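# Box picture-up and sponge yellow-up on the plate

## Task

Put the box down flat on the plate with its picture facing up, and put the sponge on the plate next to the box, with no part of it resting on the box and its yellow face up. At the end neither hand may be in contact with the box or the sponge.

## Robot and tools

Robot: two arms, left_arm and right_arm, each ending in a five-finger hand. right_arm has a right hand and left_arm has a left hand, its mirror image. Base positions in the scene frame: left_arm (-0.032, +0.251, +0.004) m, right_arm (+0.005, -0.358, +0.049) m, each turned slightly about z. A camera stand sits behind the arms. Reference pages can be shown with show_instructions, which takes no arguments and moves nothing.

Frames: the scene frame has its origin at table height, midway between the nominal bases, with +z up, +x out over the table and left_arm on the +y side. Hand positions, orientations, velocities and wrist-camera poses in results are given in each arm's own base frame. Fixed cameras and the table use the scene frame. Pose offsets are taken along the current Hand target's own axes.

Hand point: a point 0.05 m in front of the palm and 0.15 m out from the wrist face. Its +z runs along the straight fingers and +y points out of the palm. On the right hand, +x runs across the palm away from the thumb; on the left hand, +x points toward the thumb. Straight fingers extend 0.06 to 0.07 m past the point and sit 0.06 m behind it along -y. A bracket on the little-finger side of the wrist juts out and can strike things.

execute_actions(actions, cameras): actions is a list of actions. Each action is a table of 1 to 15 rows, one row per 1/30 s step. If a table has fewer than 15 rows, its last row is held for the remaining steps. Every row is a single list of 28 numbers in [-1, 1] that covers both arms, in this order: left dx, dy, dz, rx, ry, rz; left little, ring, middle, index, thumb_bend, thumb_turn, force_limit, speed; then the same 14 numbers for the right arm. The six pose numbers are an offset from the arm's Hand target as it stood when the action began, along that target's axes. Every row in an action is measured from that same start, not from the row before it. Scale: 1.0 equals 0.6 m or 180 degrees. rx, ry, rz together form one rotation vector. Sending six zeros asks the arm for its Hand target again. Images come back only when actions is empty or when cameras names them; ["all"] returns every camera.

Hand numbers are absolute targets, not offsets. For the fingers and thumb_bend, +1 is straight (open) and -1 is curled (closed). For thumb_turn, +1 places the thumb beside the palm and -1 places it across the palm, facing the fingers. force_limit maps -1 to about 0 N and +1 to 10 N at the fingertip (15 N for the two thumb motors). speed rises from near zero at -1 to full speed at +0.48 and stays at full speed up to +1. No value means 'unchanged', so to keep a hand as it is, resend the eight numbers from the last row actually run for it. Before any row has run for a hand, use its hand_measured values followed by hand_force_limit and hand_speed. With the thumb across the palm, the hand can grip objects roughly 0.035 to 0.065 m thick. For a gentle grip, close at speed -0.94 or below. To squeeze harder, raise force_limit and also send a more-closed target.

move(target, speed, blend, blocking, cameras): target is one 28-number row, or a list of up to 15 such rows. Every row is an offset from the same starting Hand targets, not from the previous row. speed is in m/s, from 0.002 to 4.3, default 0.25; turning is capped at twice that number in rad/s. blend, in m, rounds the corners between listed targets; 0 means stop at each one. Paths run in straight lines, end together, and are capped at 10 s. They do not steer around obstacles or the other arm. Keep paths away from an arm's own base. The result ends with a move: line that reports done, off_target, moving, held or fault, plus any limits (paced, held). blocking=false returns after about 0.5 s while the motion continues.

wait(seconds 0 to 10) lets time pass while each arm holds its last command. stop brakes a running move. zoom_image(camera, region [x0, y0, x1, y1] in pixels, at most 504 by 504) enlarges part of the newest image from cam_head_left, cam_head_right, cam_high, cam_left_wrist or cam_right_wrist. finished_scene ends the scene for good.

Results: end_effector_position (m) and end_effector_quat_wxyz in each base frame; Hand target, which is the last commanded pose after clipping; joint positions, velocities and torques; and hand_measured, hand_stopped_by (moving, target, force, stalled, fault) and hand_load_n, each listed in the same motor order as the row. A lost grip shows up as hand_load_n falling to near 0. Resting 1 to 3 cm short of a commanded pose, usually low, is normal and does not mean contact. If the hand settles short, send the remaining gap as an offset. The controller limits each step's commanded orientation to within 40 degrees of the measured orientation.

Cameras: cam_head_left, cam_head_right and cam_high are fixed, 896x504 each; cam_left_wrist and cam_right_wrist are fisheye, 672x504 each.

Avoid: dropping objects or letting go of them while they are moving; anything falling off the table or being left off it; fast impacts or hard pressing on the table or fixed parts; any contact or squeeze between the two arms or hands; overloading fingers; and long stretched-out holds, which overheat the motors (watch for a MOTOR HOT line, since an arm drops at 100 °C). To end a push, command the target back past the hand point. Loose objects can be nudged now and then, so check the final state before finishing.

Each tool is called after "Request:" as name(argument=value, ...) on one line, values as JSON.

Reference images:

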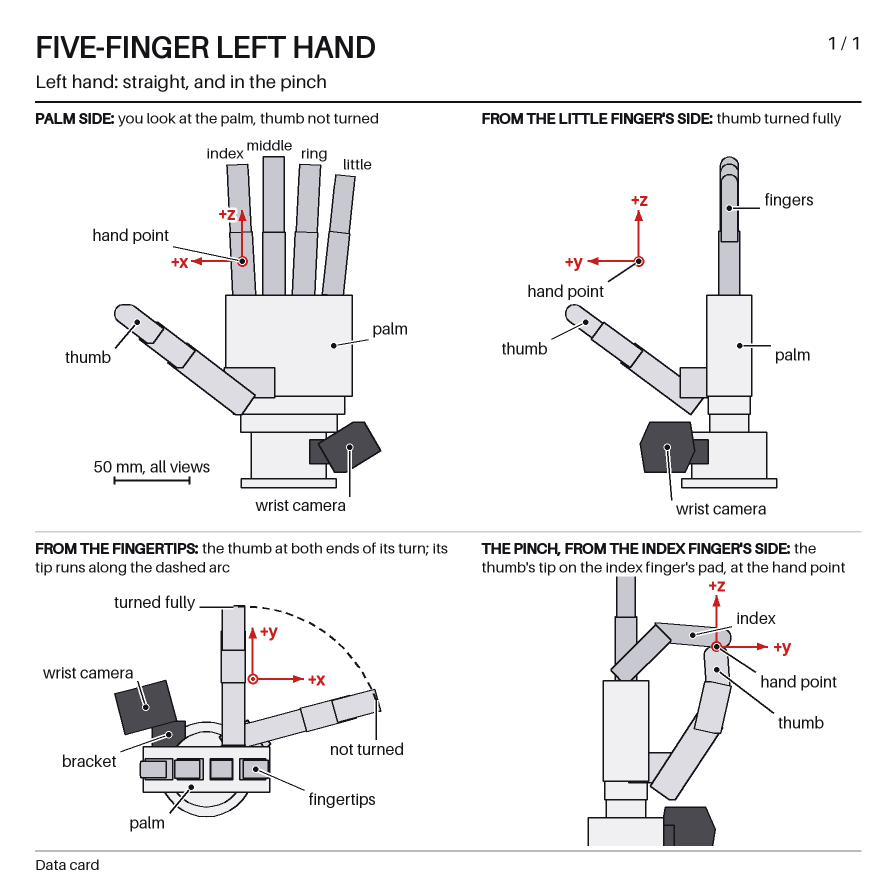

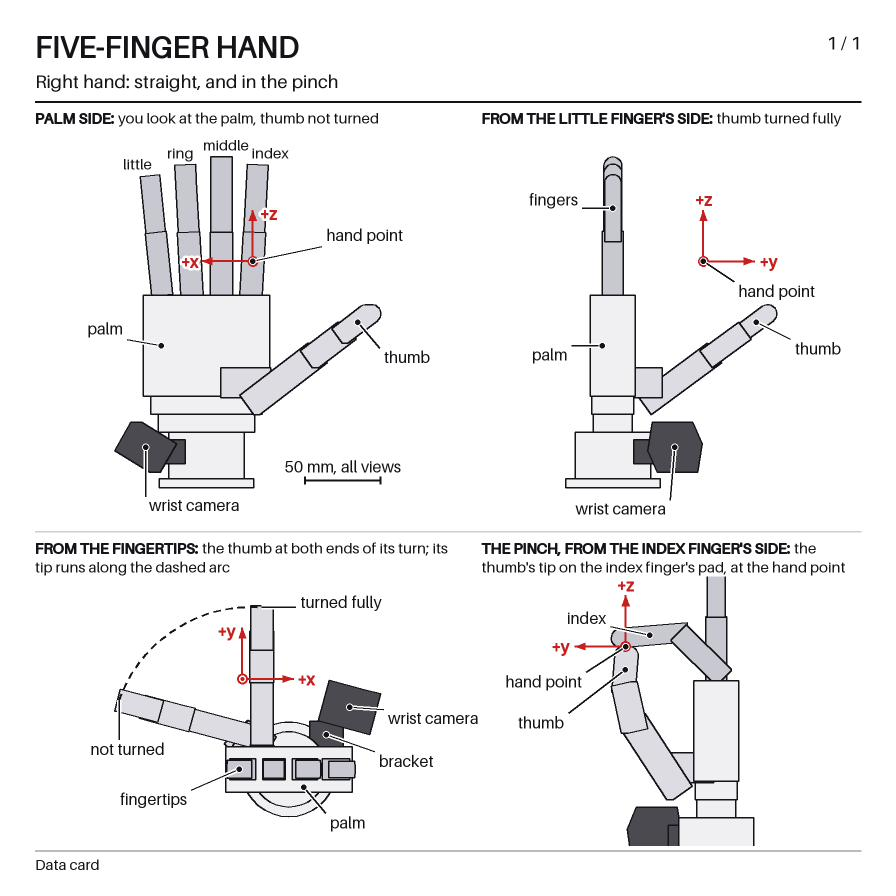

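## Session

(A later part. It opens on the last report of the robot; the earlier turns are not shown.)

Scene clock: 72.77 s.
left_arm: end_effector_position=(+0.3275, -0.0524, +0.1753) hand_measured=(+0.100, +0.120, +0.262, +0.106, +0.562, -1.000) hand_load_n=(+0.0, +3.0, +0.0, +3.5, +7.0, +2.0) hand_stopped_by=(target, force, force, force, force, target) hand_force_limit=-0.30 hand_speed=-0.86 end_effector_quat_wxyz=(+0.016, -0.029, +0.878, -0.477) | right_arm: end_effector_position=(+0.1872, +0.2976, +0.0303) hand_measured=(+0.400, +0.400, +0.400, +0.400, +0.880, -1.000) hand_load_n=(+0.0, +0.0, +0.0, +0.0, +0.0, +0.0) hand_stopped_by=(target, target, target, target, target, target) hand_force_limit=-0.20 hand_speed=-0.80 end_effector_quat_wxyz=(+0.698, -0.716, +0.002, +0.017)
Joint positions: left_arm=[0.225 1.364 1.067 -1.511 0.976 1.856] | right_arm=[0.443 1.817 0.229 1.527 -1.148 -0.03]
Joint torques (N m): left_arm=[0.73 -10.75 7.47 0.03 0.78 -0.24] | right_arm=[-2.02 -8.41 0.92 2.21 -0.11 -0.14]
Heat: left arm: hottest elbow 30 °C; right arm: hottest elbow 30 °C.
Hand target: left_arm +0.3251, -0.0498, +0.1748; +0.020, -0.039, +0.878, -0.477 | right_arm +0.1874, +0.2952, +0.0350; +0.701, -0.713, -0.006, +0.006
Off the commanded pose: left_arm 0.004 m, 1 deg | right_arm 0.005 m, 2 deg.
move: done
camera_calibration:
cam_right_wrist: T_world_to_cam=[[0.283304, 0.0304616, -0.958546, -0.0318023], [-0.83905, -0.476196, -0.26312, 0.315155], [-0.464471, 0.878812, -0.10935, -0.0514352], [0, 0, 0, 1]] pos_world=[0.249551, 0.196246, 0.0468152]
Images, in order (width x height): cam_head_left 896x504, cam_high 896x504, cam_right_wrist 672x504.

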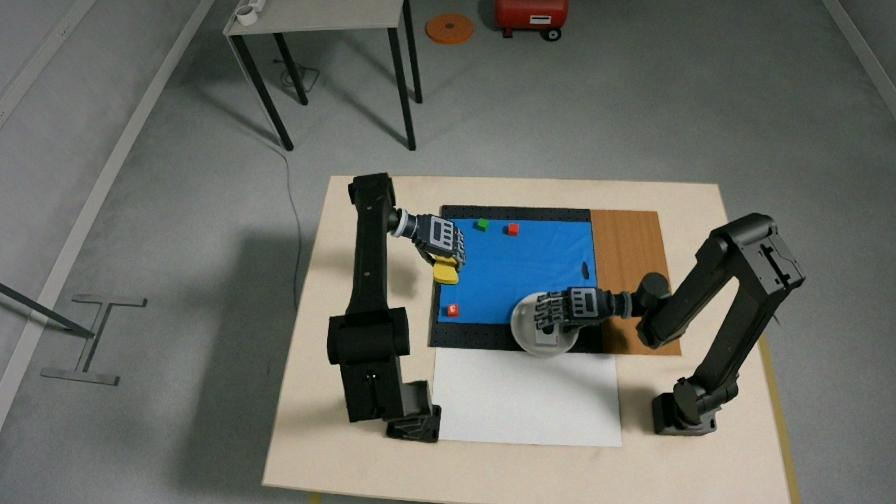

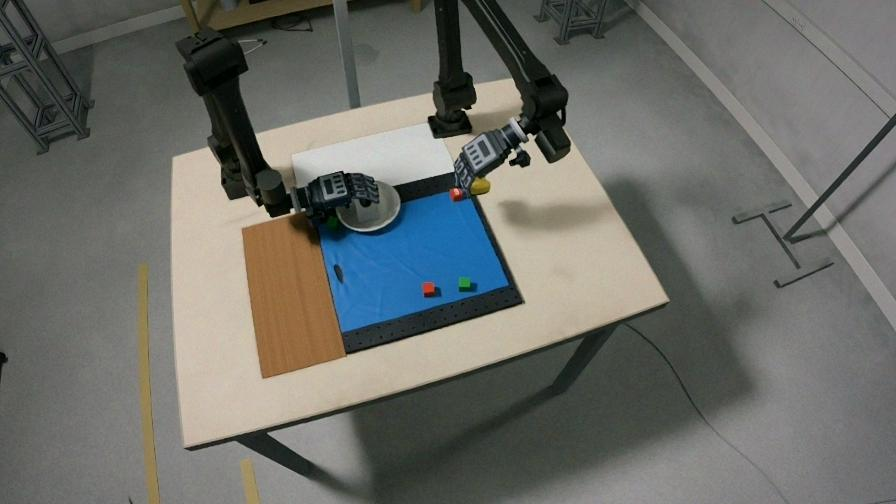

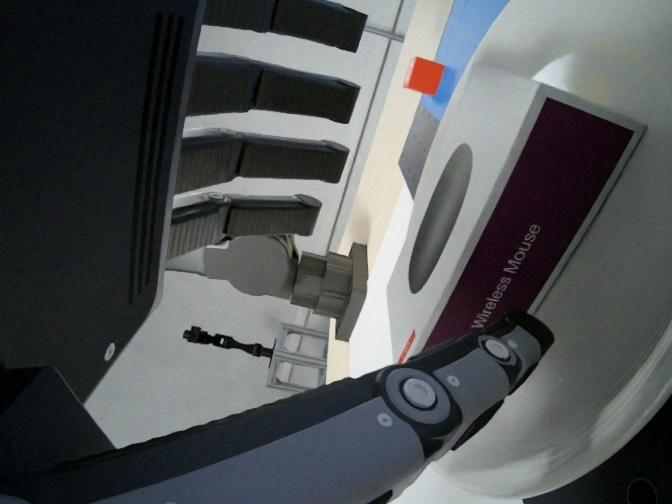

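Request:
move(target=[[0,0,0,0,0,0,0.1,0.1,0.1,0.1,0.2,-1,-0.3,-0.86,0,-0.08,0.0,0,0,0,0.4,0.4,0.4,0.4,0.88,-1,-0.2,-0.8],[0,0,0,0,0,0,0.1,0.1,0.1,0.1,0.2,-1,-0.3,-0.86,0,-0.1583,0.05,-0.222,0,0,0.4,0.4,0.4,0.4,0.88,-1,-0.2,-0.8],[0,0,0,0,0,0,0.1,0.1,0.1,0.1,0.2,-1,-0.3,-0.86,0,-0.1583,0.05,-0.222,0,0,0.44,0.44,0.44,0.44,1,1,-0.2,0.2]], speed=0.2, blend=[0.02,0,0], cameras=["all"])

Request:
zoom_image(camera="cam_high", region=[330, 140, 440, 240])

Request:
zoom_image(camera="cam_head_left", region=[470, 250, 600, 370])

Request:
zoom_image(camera="cam_right_wrist", region=[168, 0, 672, 504])

Scene clock: 78.10 s.
left_arm: end_effector_position=(+0.3275, -0.0524, +0.1753) hand_measured=(+0.100, +0.120, +0.262, +0.106, +0.562, -1.000) hand_load_n=(+0.0, +3.5, +0.0, +4.0, +6.5, +2.0) hand_stopped_by=(target, force, force, force, force, target) hand_force_limit=-0.30 hand_speed=-0.86 end_effector_quat_wxyz=(+0.016, -0.029, +0.878, -0.477) | right_arm: end_effector_position=(+0.1708, +0.3091, +0.1070) hand_measured=(+0.440, +0.440, +0.440, +0.440, +1.000, +1.000) hand_load_n=(+0.0, +0.0, +0.0, +0.0, +0.0, -0.5) hand_stopped_by=(target, target, target, target, target, target) hand_force_limit=-0.20 hand_speed=0.20 end_effector_quat_wxyz=(-0.403, +0.915, -0.004, -0.019)
Joint positions: left_arm=[0.225 1.364 1.067 -1.511 0.976 1.856] | right_arm=[0.781 1.073 0.656 -0.518 -0.576 -0.585]
Joint torques (N m): left_arm=[0.56 -10.7 7.47 0.01 0.78 -0.23] | right_arm=[-0.85 -4.13 14.57 1.05 -0.16 -0.13]
Heat: left arm: hottest elbow 30 °C; right arm: hottest elbow 31 °C.
Hand target: left_arm +0.3251, -0.0498, +0.1748; +0.020, -0.039, +0.878, -0.477 | right_arm +0.1869, +0.3269, +0.1296; -0.415, +0.910, +0.008, -0.003
Off the commanded pose: left_arm 0.004 m, 1 deg | right_arm 0.033 m, 3 deg.
move: off_target (right_arm); target 3's new numbers were sent with right_arm's hand 0.033 m and 3 deg from that target
camera_calibration:
cam_left_wrist: T_world_to_cam=[[-0.275977, -0.54722, 0.790181, -0.0719161], [-0.904528, 0.425899, -0.0209684, 0.340675], [-0.325063, -0.720528, -0.612514, 0.29138], [0, 0, 0, 1]] pos_world=[0.383019, 0.0255005, 0.242445]
cam_right_wrist: T_world_to_cam=[[0.285403, -0.603317, -0.744684, 0.218645], [-0.833711, -0.539536, 0.117591, 0.305006], [-0.472728, 0.58729, -0.656977, 0.0893023], [0, 0, 0, 1]] pos_world=[0.234101, 0.244028, 0.185625]

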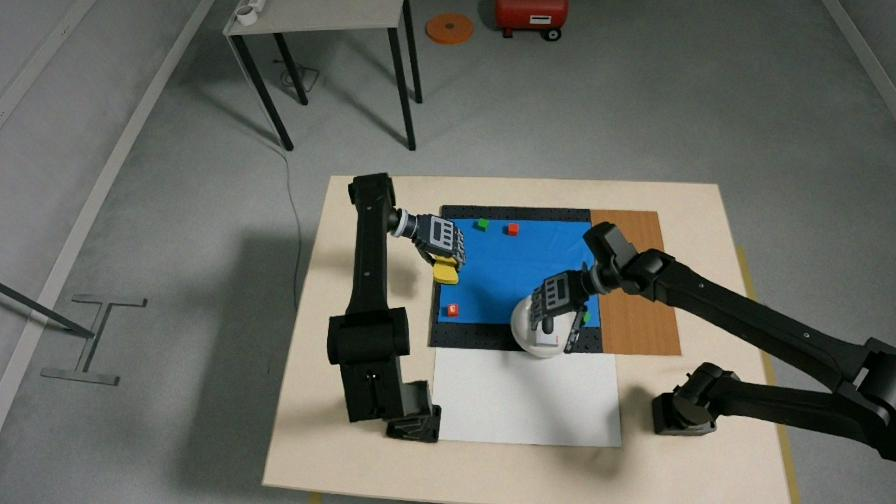

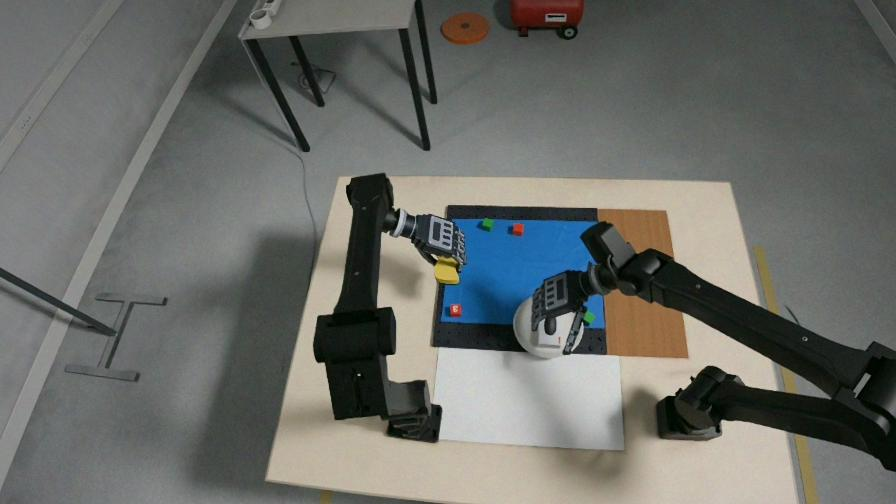

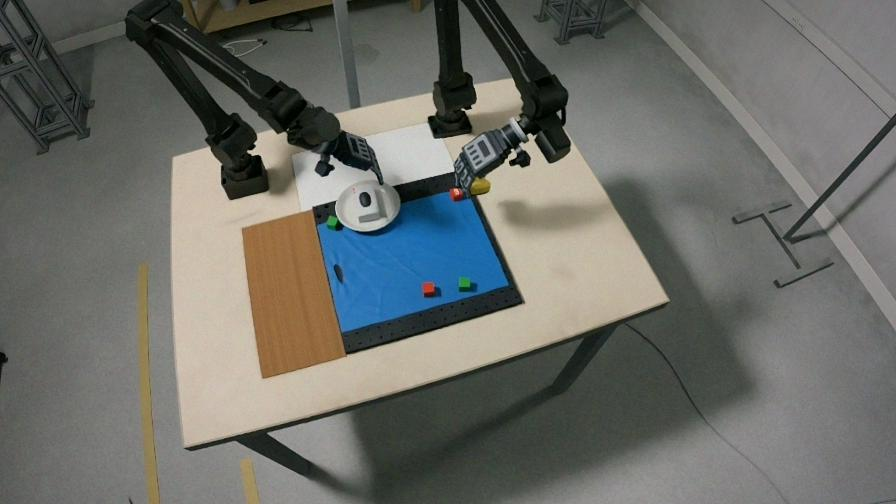

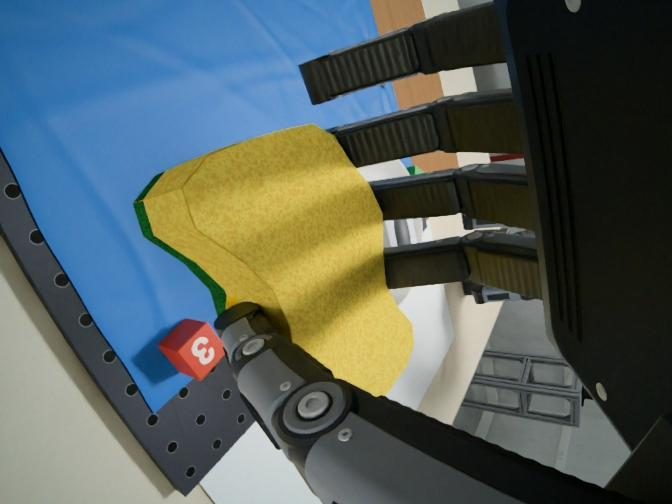

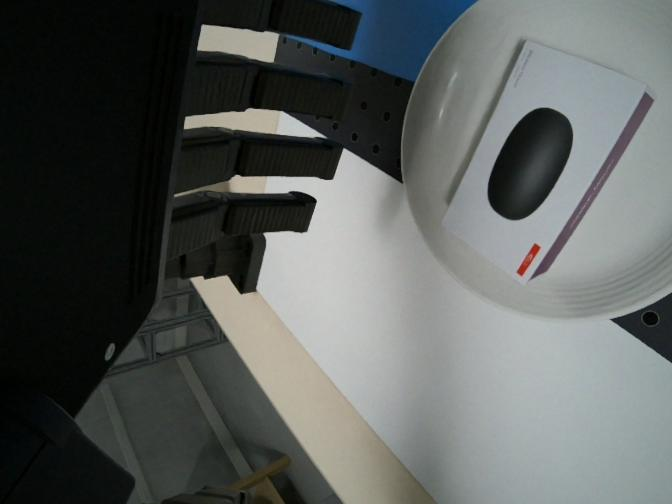

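Scaled by 4.582.

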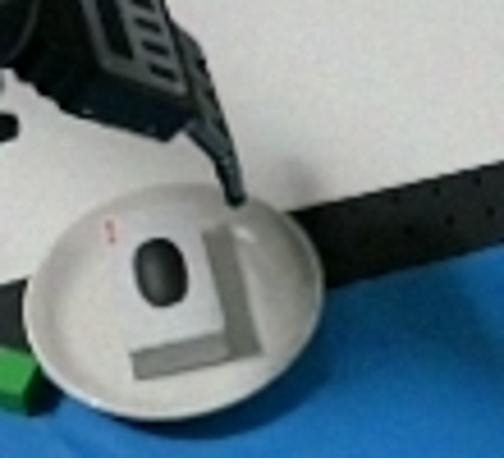

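Scaled by 3.877.

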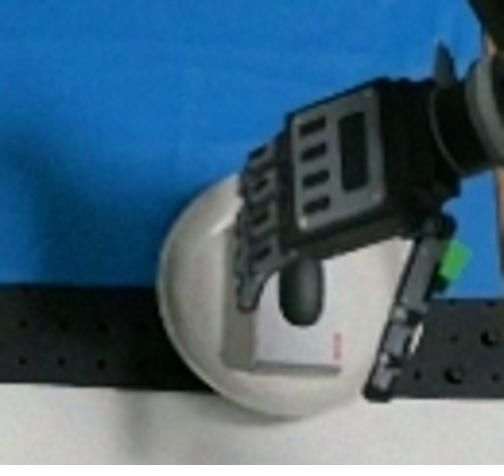

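Scaled by 1.000.

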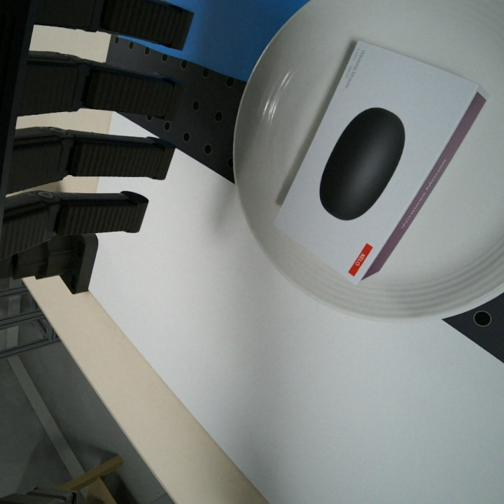

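Request:
move(target=[[0,0,0,0,0,0,0.1,0.1,0.1,0.1,0.2,-1,-0.3,-0.86,-0.015,0.1127,0.0737,0,0,0,0.44,0.44,0.44,0.44,1,1,-0.2,0.2],[0,0,0,0,0,0,0.1,0.1,0.1,0.1,0.2,-1,-0.3,-0.86,-0.015,0.16,0.108,0,0,0,0.44,0.44,0.44,0.44,1,1,-0.2,0.2]], speed=0.12, cameras=["cam_head_left","cam_high","cam_right_wrist"])

Request:
zoom_image(camera="cam_high", region=[330, 140, 440, 240])

Scene clock: 81.10 s.
left_arm: end_effector_position=(+0.3275, -0.0524, +0.1753) hand_measured=(+0.100, +0.120, +0.262, +0.106, +0.562, -1.000) hand_load_n=(+0.0, +3.5, +0.0, +3.5, +6.5, +2.5) hand_stopped_by=(target, force, force, force, force, target) hand_force_limit=-0.30 hand_speed=-0.86 end_effector_quat_wxyz=(+0.016, -0.029, +0.878, -0.477) | right_arm: end_effector_position=(+0.1786, +0.3158, +0.0219) hand_measured=(+0.440, +0.440, +0.440, +0.440, +1.000, +1.000) hand_load_n=(+0.0, +0.0, +0.0, +0.0, +0.0, +0.0) hand_stopped_by=(target, target, target, target, target, target) hand_force_limit=-0.20 hand_speed=0.20 end_effector_quat_wxyz=(-0.417, +0.909, +0.008, -0.002)
Joint positions: left_arm=[0.225 1.364 1.067 -1.511 0.976 1.856] | right_arm=[0.781 1.257 0.509 -0.142 -0.576 -0.597]
Joint torques (N m): left_arm=[0.56 -10.64 7.49 0.03 0.76 -0.23] | right_arm=[-1.9 -5.07 7.15 2.07 -0.46 -0.13]
Heat: left arm: hottest elbow 30 °C; right arm: hottest elbow 31 °C.
Hand target: left_arm +0.3251, -0.0498, +0.1748; +0.020, -0.039, +0.878, -0.477 | right_arm +0.1782, +0.3128, +0.0146; -0.415, +0.910, +0.008, -0.003
Off the commanded pose: left_arm 0.004 m, 1 deg | right_arm 0.008 m, 0 deg.
move: done
camera_calibration:
cam_right_wrist: T_world_to_cam=[[0.320306, -0.577249, -0.751124, 0.142863], [-0.833181, -0.548976, 0.0665975, 0.32921], [-0.450793, 0.60449, -0.656793, 0.0237213], [0, 0, 0, 1]] pos_world=[0.239225, 0.248856, 0.100963]
Images, in order (width x height): cam_head_left 896x504, cam_high 896x504, cam_right_wrist 672x504.

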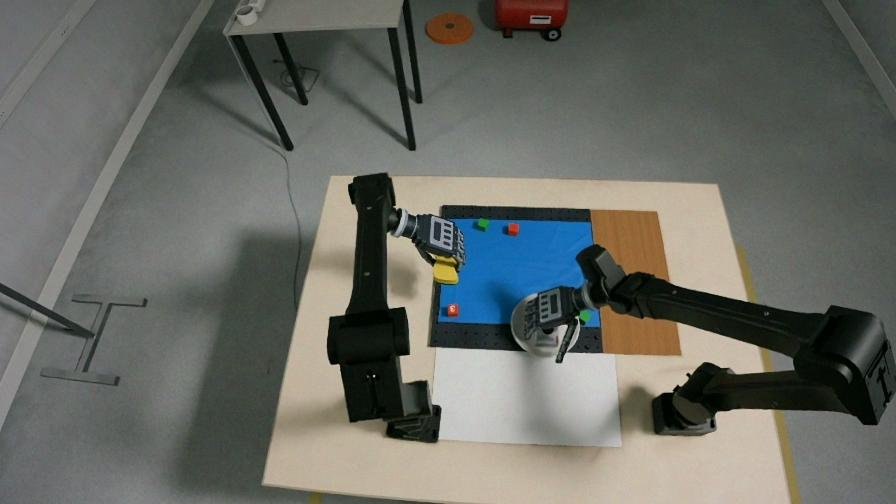

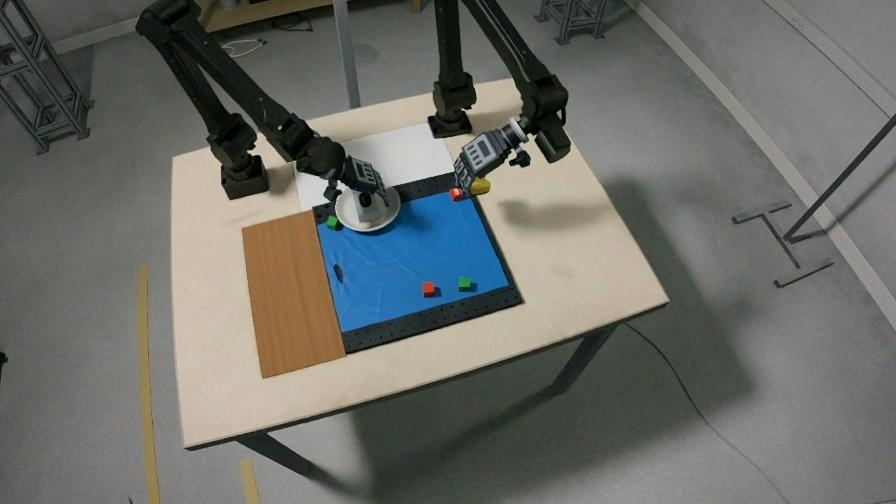

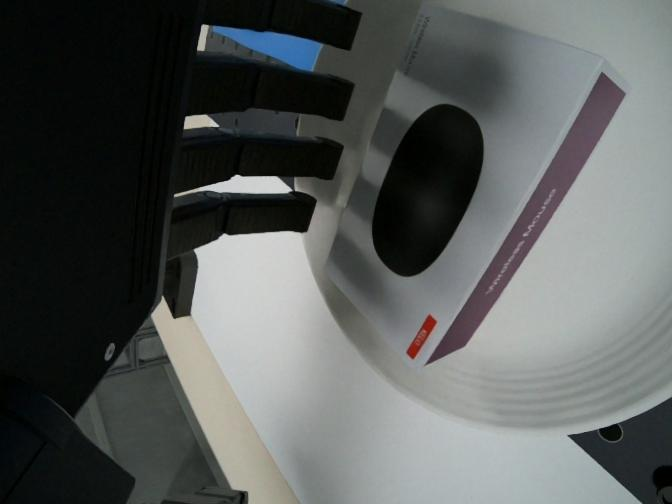

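Scaled by 4.582.

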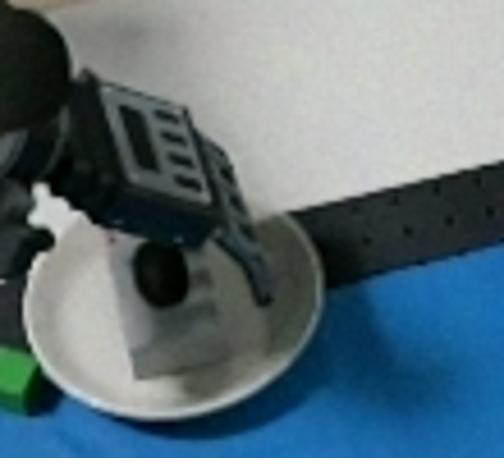

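Request:
move(target=[[0,0,0,0,0,0,0.1,0.1,0.1,0.1,0.2,-1,-0.3,-0.86,0,0.0151,0.0131,0,0,0,0.44,0.44,0.44,0.44,1,1,-0.2,0.2],[0,0,0,0,0,0,0.1,0.1,0.1,0.1,0.2,-1,-0.3,-0.86,0.01,0.0523,-0.0297,0,0,0,0.44,0.44,0.44,0.44,1,1,-0.2,0.2]], speed=0.06, cameras=["cam_head_left","cam_high","cam_right_wrist"])

Request:
zoom_image(camera="cam_high", region=[330, 140, 440, 240])

Scene clock: 83.43 s.
left_arm: end_effector_position=(+0.3275, -0.0524, +0.1753) hand_measured=(+0.100, +0.120, +0.262, +0.106, +0.562, -1.000) hand_load_n=(+0.0, +3.5, +0.0, +3.5, +6.5, +2.0) hand_stopped_by=(target, force, force, force, force, target) hand_force_limit=-0.30 hand_speed=-0.86 end_effector_quat_wxyz=(+0.016, -0.029, +0.878, -0.477) | right_arm: end_effector_position=(+0.1881, +0.2847, +0.0031) hand_measured=(+0.440, +0.440, +0.440, +0.440, +1.000, +1.000) hand_load_n=(+0.0, +0.0, +0.0, +0.5, +0.0, +0.0) hand_stopped_by=(target, target, target, target, target, target) hand_force_limit=-0.20 hand_speed=0.20 end_effector_quat_wxyz=(-0.416, +0.909, +0.007, -0.003)
Joint positions: left_arm=[0.225 1.364 1.067 -1.511 0.976 1.856] | right_arm=[0.68 1.276 0.466 -0.14 -0.638 -0.697]
Joint torques (N m): left_arm=[0.73 -10.81 7.42 0.03 0.77 -0.23] | right_arm=[-2.08 -6.89 6.45 0.91 -0.53 -0.17]
Heat: left arm: hottest elbow 30 °C; right arm: hottest elbow 31 °C.
Hand target: left_arm +0.3251, -0.0498, +0.1748; +0.020, -0.039, +0.878, -0.477 | right_arm +0.1847, +0.2788, +0.0024; -0.415, +0.910, +0.008, -0.003
Off the commanded pose: left_arm 0.004 m, 1 deg | right_arm 0.007 m, 0 deg.
move: done
camera_calibration:
cam_right_wrist: T_world_to_cam=[[0.319158, -0.578768, -0.750444, 0.108307], [-0.832733, -0.549297, 0.0694816, 0.321257], [-0.45243, 0.602744, -0.657272, 0.0353163], [0, 0, 0, 1]] pos_world=[0.248932, 0.217864, 0.0821694]
Images, in order (width x height): cam_head_left 896x504, cam_high 896x504, cam_right_wrist 672x504.

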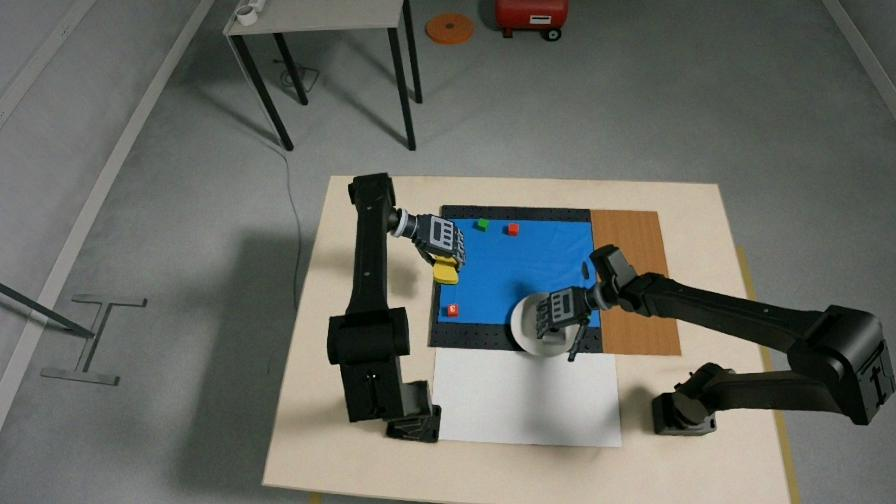

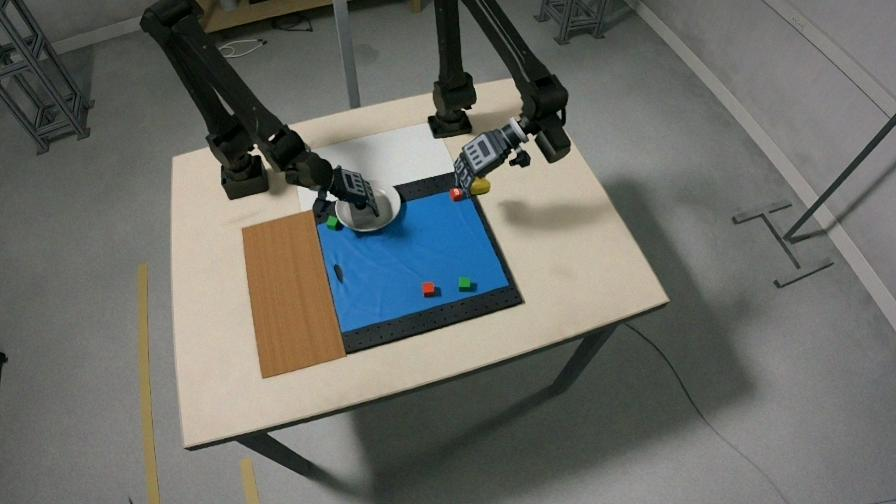

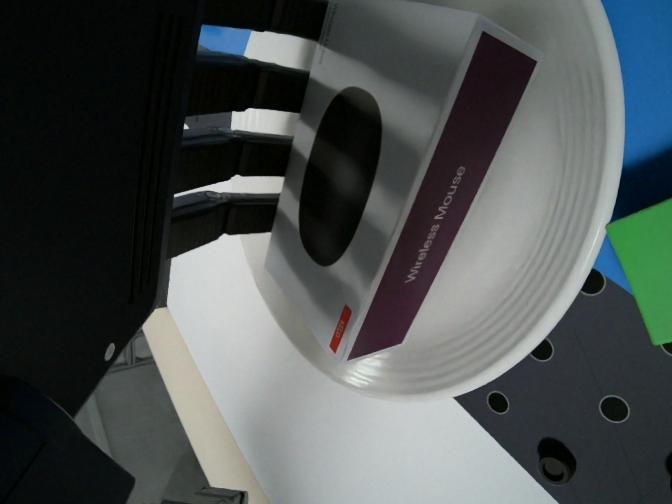

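Scaled by 4.582.

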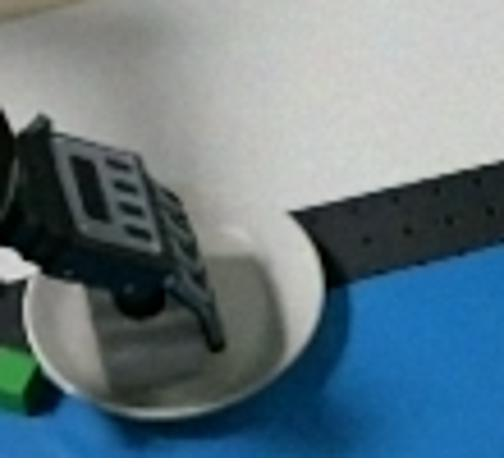

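Request:
move(target=[[0,0,0,0,0,0,0.1,0.1,0.1,0.1,0.2,-1,-0.3,-0.86,0,-0.0258,0.0042,0,0,0,0.5,0.5,0.5,0.5,1,1,-0.2,0.2],[0,0,0,0,0,0,0.1,0.1,0.1,0.1,0.2,-1,-0.3,-0.86,0,-0.2272,-0.1707,0,0,0,0.5,0.5,0.5,0.5,1,1,-0.2,0.2],[0,0,0,0,0,0,0.1,0.1,0.1,0.1,0.2,-1,-0.3,-0.86,0,-0.0172,-0.4123,0,0,0,0.5,0.5,0.5,0.5,1,1,-0.2,0.2]], speed=[0.1,0.25,0.3], blend=[0.005,0.04,0], cameras=["all"])

Request:
zoom_image(camera="cam_high", region=[330, 140, 440, 240])

Request:
zoom_image(camera="cam_head_left", region=[430, 240, 600, 370])

Request:
zoom_image(camera="cam_head_right", region=[430, 240, 600, 370])

Request:
zoom_image(camera="cam_left_wrist", region=[300, 0, 672, 400])

Scene clock: 86.73 s.
left_arm: end_effector_position=(+0.3275, -0.0524, +0.1753) hand_measured=(+0.100, +0.120, +0.262, +0.106, +0.562, -1.000) hand_load_n=(+0.0, +3.5, +0.0, +3.5, +6.5, +2.0) hand_stopped_by=(target, force, force, force, force, target) hand_force_limit=-0.30 hand_speed=-0.86 end_effector_quat_wxyz=(+0.016, -0.029, +0.878, -0.477) | right_arm: end_effector_position=(+0.1683, +0.1003, +0.1531) hand_measured=(+0.500, +0.500, +0.500, +0.500, +1.000, +1.000) hand_load_n=(+0.0, +0.0, +0.0, +0.0, +0.0, -0.5) hand_stopped_by=(target, target, target, target, target, target) hand_force_limit=-0.20 hand_speed=0.20 end_effector_quat_wxyz=(-0.413, +0.910, -0.001, -0.025)
Joint positions: left_arm=[0.225 1.364 1.067 -1.511 0.976 1.856] | right_arm=[-0.025 0.905 0.715 -1.477 -0.85 -1.637]
Joint torques (N m): left_arm=[0.67 -10.64 7.42 0.06 0.77 -0.23] | right_arm=[-2.08 -1.49 13.78 -0.4 -0.78 -0.13]
Heat: left arm: hottest elbow 30 °C; right arm: hottest elbow 31 °C.
Hand target: left_arm +0.3251, -0.0498, +0.1748; +0.020, -0.039, +0.878, -0.477 | right_arm +0.1878, +0.0988, +0.1725; -0.415, +0.910, +0.008, -0.003
Off the commanded pose: left_arm 0.004 m, 1 deg | right_arm 0.028 m, 3 deg.
move: off_target (right_arm)
camera_calibration:
cam_left_wrist: T_world_to_cam=[[-0.275977, -0.54722, 0.790181, -0.0719161], [-0.904528, 0.425899, -0.0209684, 0.340675], [-0.325063, -0.720528, -0.612514, 0.29138], [0, 0, 0, 1]] pos_world=[0.383019, 0.0255005, 0.242445]
cam_right_wrist: T_world_to_cam=[[0.284203, -0.582901, -0.761219, 0.128441], [-0.827109, -0.550602, 0.112818, 0.185553], [-0.48489, 0.597548, -0.638606, 0.239227], [0, 0, 0, 1]] pos_world=[0.232968, 0.0340844, 0.22961]

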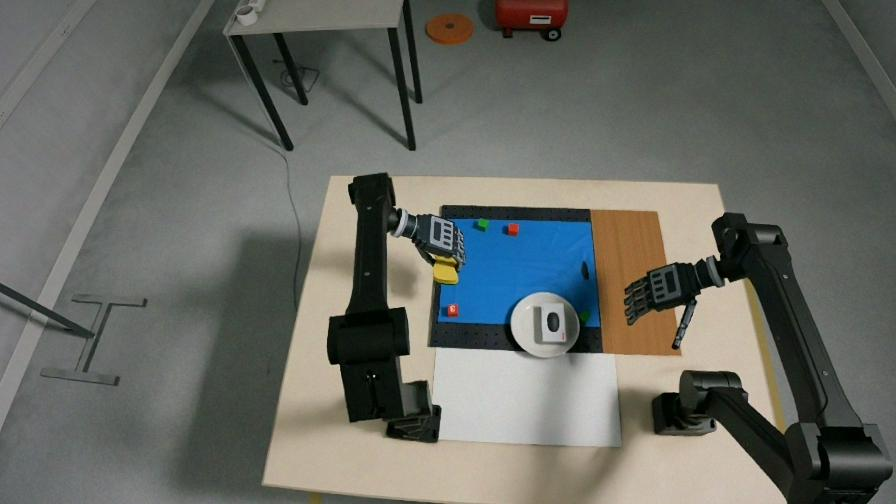

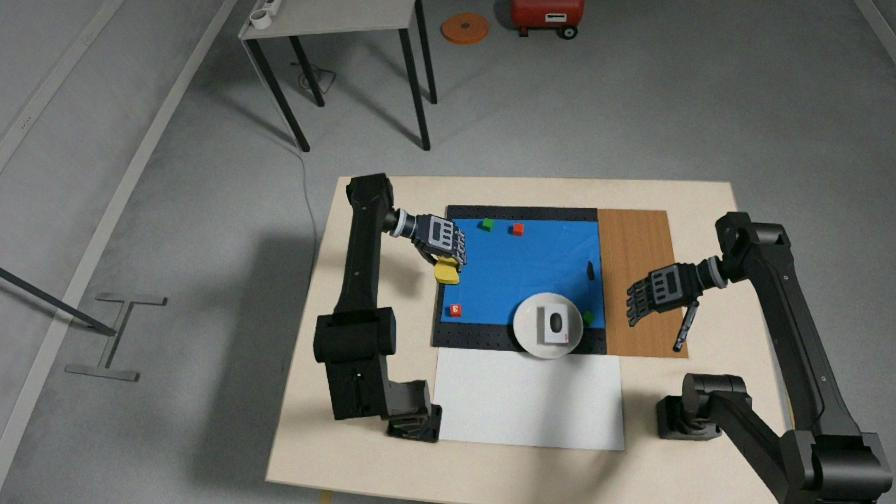

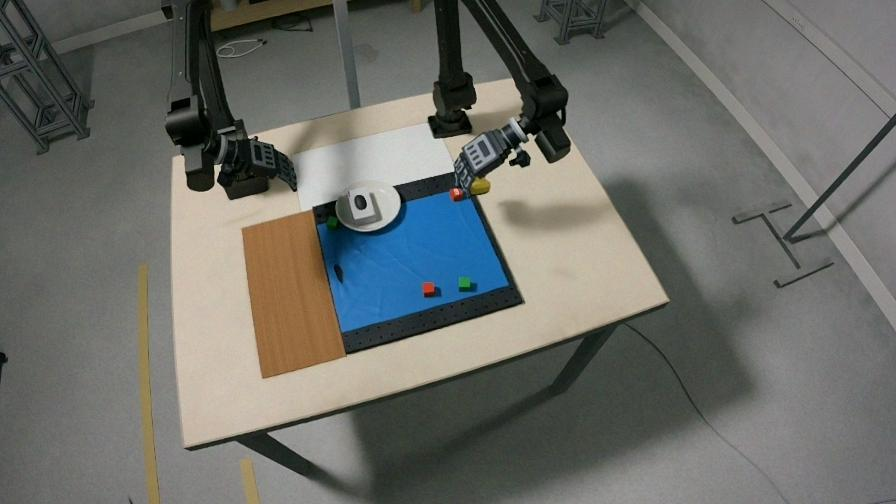

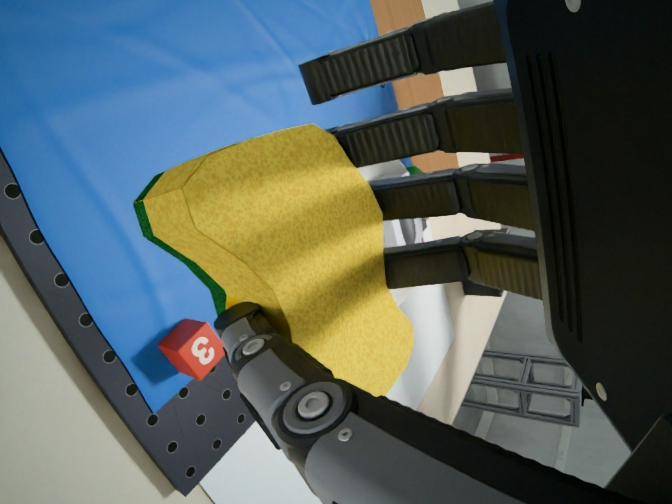

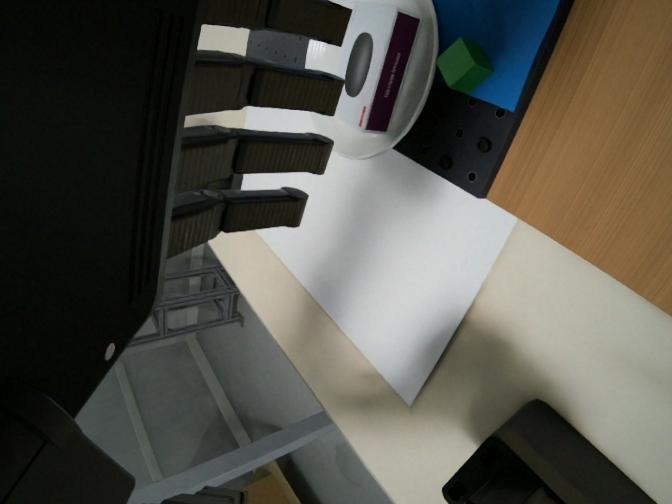

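Scaled by 4.582.

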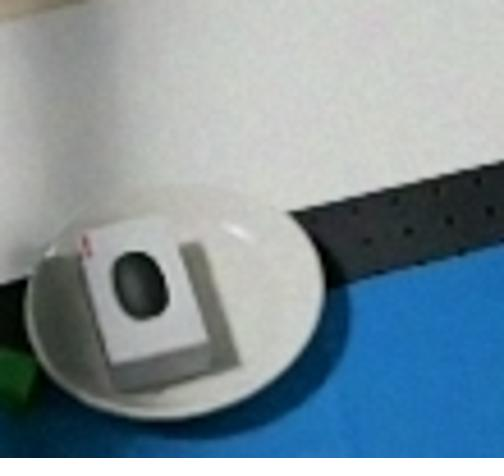

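Scaled by 2.965.

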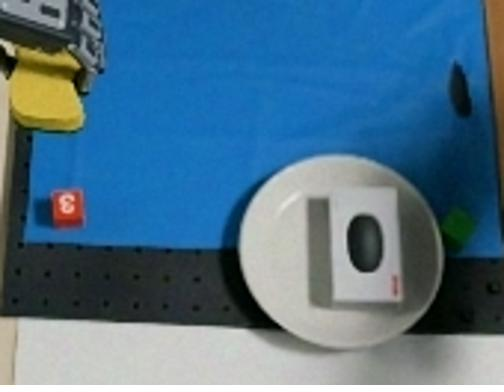

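Scaled by 2.965.

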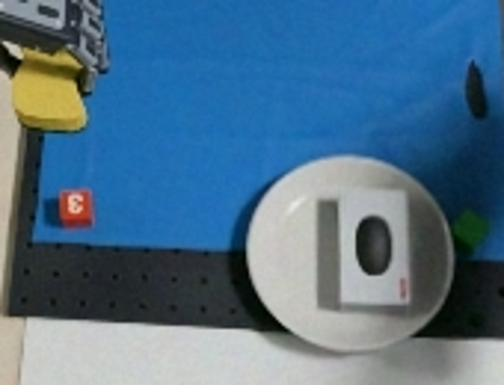

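Scaled by 1.260 from the camera's 672x504 image, which has a finer 960x720 frame.

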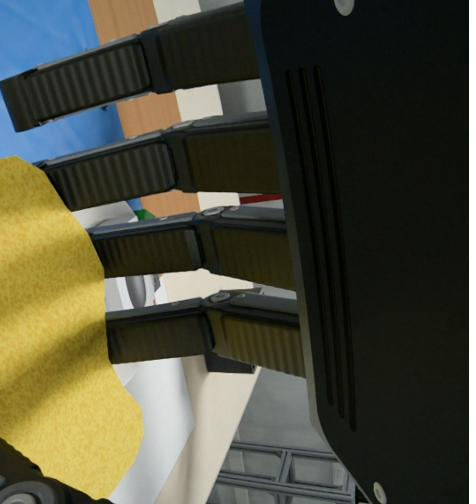

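Request:
move(target=[0.1308,-0.0807,0.2783,0,0.0233,0.0151,0.1,0.1,0.1,0.1,0.2,-1,-0.3,-0.86,0,0,0,0,0,0,0.5,0.5,0.5,0.5,1,1,-0.2,0.2], speed=0.2, cameras=["all"])

Request:
zoom_image(camera="cam_high", region=[330, 120, 460, 240])

Request:
zoom_image(camera="cam_head_left", region=[430, 240, 600, 370])

Request:
zoom_image(camera="cam_head_right", region=[430, 240, 600, 370])

Scene clock: 90.73 s.
left_arm: end_effector_position=(+0.2655, -0.2205, +0.1238) hand_measured=(+0.100, +0.120, +0.262, +0.106, +0.562, -1.000) hand_load_n=(+0.0, +3.5, +0.0, +3.5, +7.0, +2.5) hand_stopped_by=(target, force, force, force, force, target) hand_force_limit=-0.30 hand_speed=-0.86 end_effector_quat_wxyz=(-0.003, -0.001, +0.880, -0.476) | right_arm: end_effector_position=(+0.1683, +0.1002, +0.1530) hand_measured=(+0.500, +0.500, +0.500, +0.500, +1.000, +1.000) hand_load_n=(+0.0, +0.0, +0.0, +0.0, +0.0, +0.0) hand_stopped_by=(target, target, target, target, target, target) hand_force_limit=-0.20 hand_speed=0.20 end_effector_quat_wxyz=(-0.413, +0.910, -0.001, -0.025)
Joint positions: left_arm=[-0.295 1.161 0.738 -0.737 0.931 1.066] | right_arm=[-0.025 0.905 0.715 -1.477 -0.85 -1.638]
Joint torques (N m): left_arm=[-0.91 -8.53 7.97 1.17 0.56 -0.24] | right_arm=[-2.08 -1.49 13.78 -0.42 -0.78 -0.13]
Heat: left arm: hottest elbow 30 °C; right arm: hottest elbow 32 °C.
Hand target: left_arm +0.2613, -0.2224, +0.1245; -0.001, +0.000, +0.879, -0.477 | right_arm +0.1878, +0.0988, +0.1724; -0.415, +0.910, +0.008, -0.003
Off the commanded pose: left_arm 0.005 m, 0 deg | right_arm 0.028 m, 3 deg.
move: off_target (right_arm)
camera_calibration:
cam_left_wrist: T_world_to_cam=[[-0.307089, -0.530123, 0.790358, -0.128294], [-0.87332, 0.486982, -0.0126867, 0.359348], [-0.378164, -0.694131, -0.612514, 0.138427], [0, 0, 0, 1]] pos_world=[0.326776, -0.146921, 0.190745]
cam_right_wrist: T_world_to_cam=[[0.28503, -0.582592, -0.761147, 0.128117], [-0.826718, -0.55128, 0.112372, 0.185684], [-0.485072, 0.597225, -0.638771, 0.239304], [0, 0, 0, 1]] pos_world=[0.233071, 0.0340857, 0.22951]

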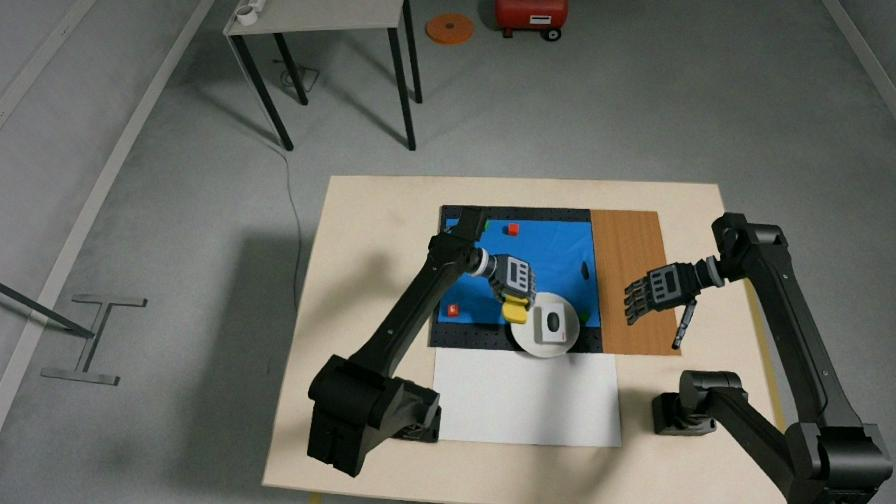

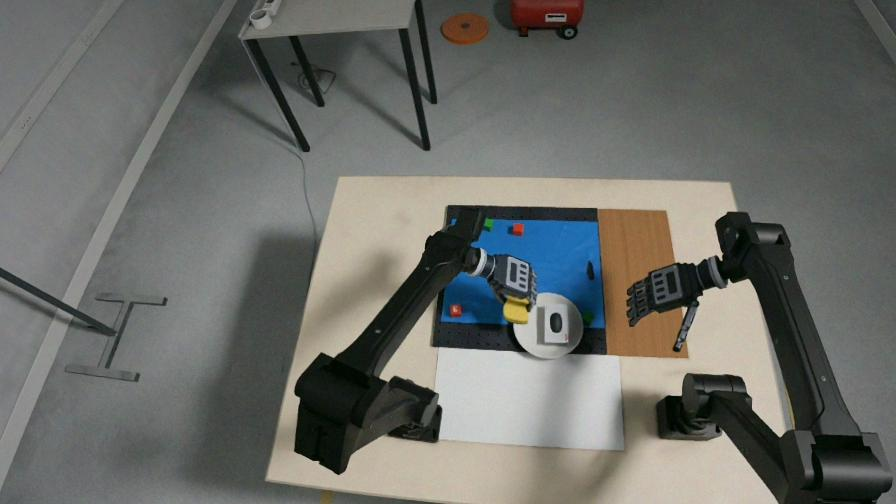

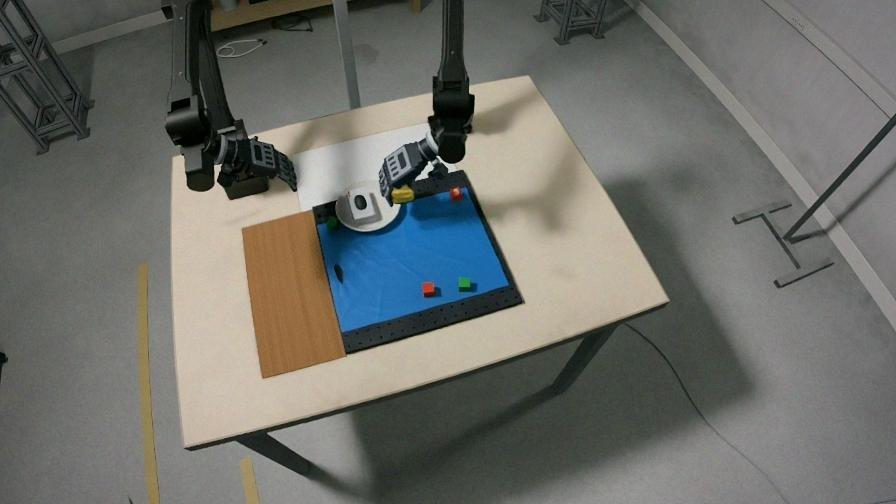

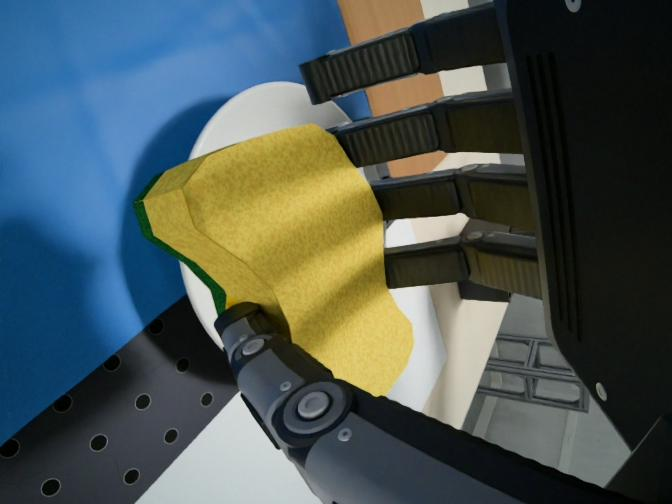

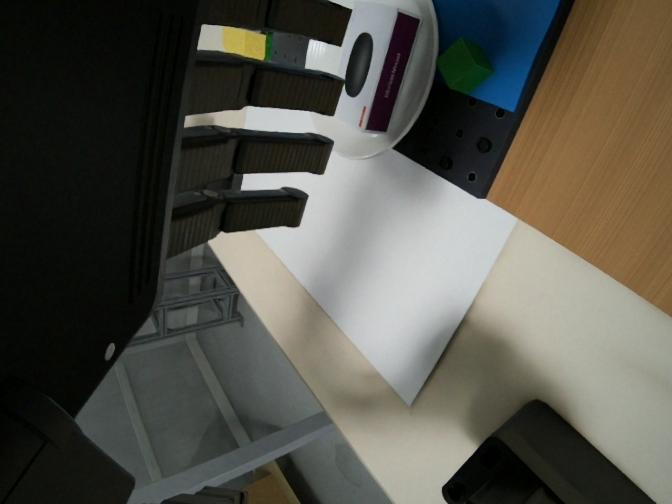

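Scaled by 3.877.

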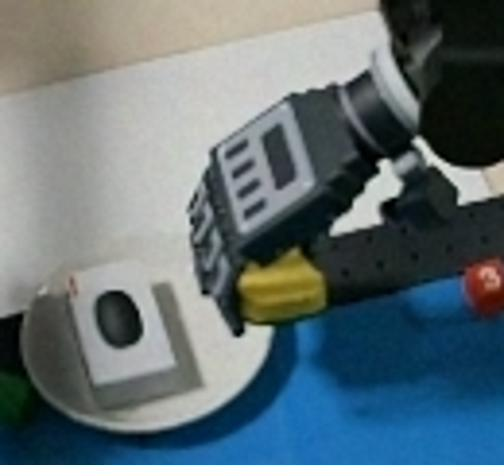

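Scaled by 2.965.

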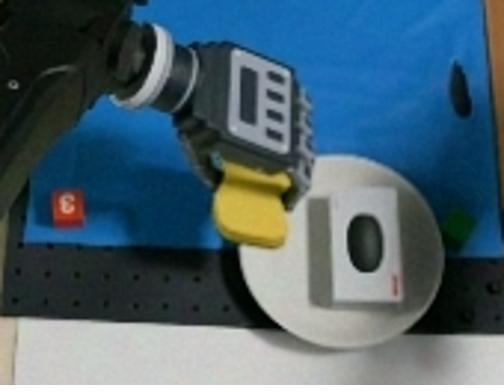

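Scaled by 2.965.

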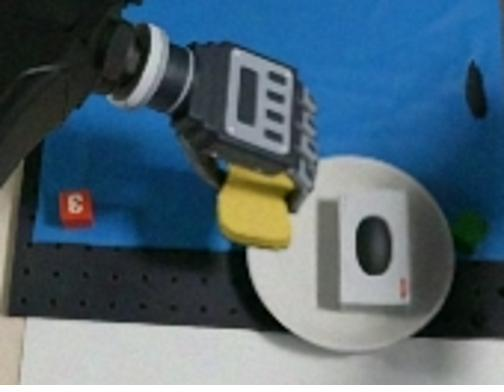

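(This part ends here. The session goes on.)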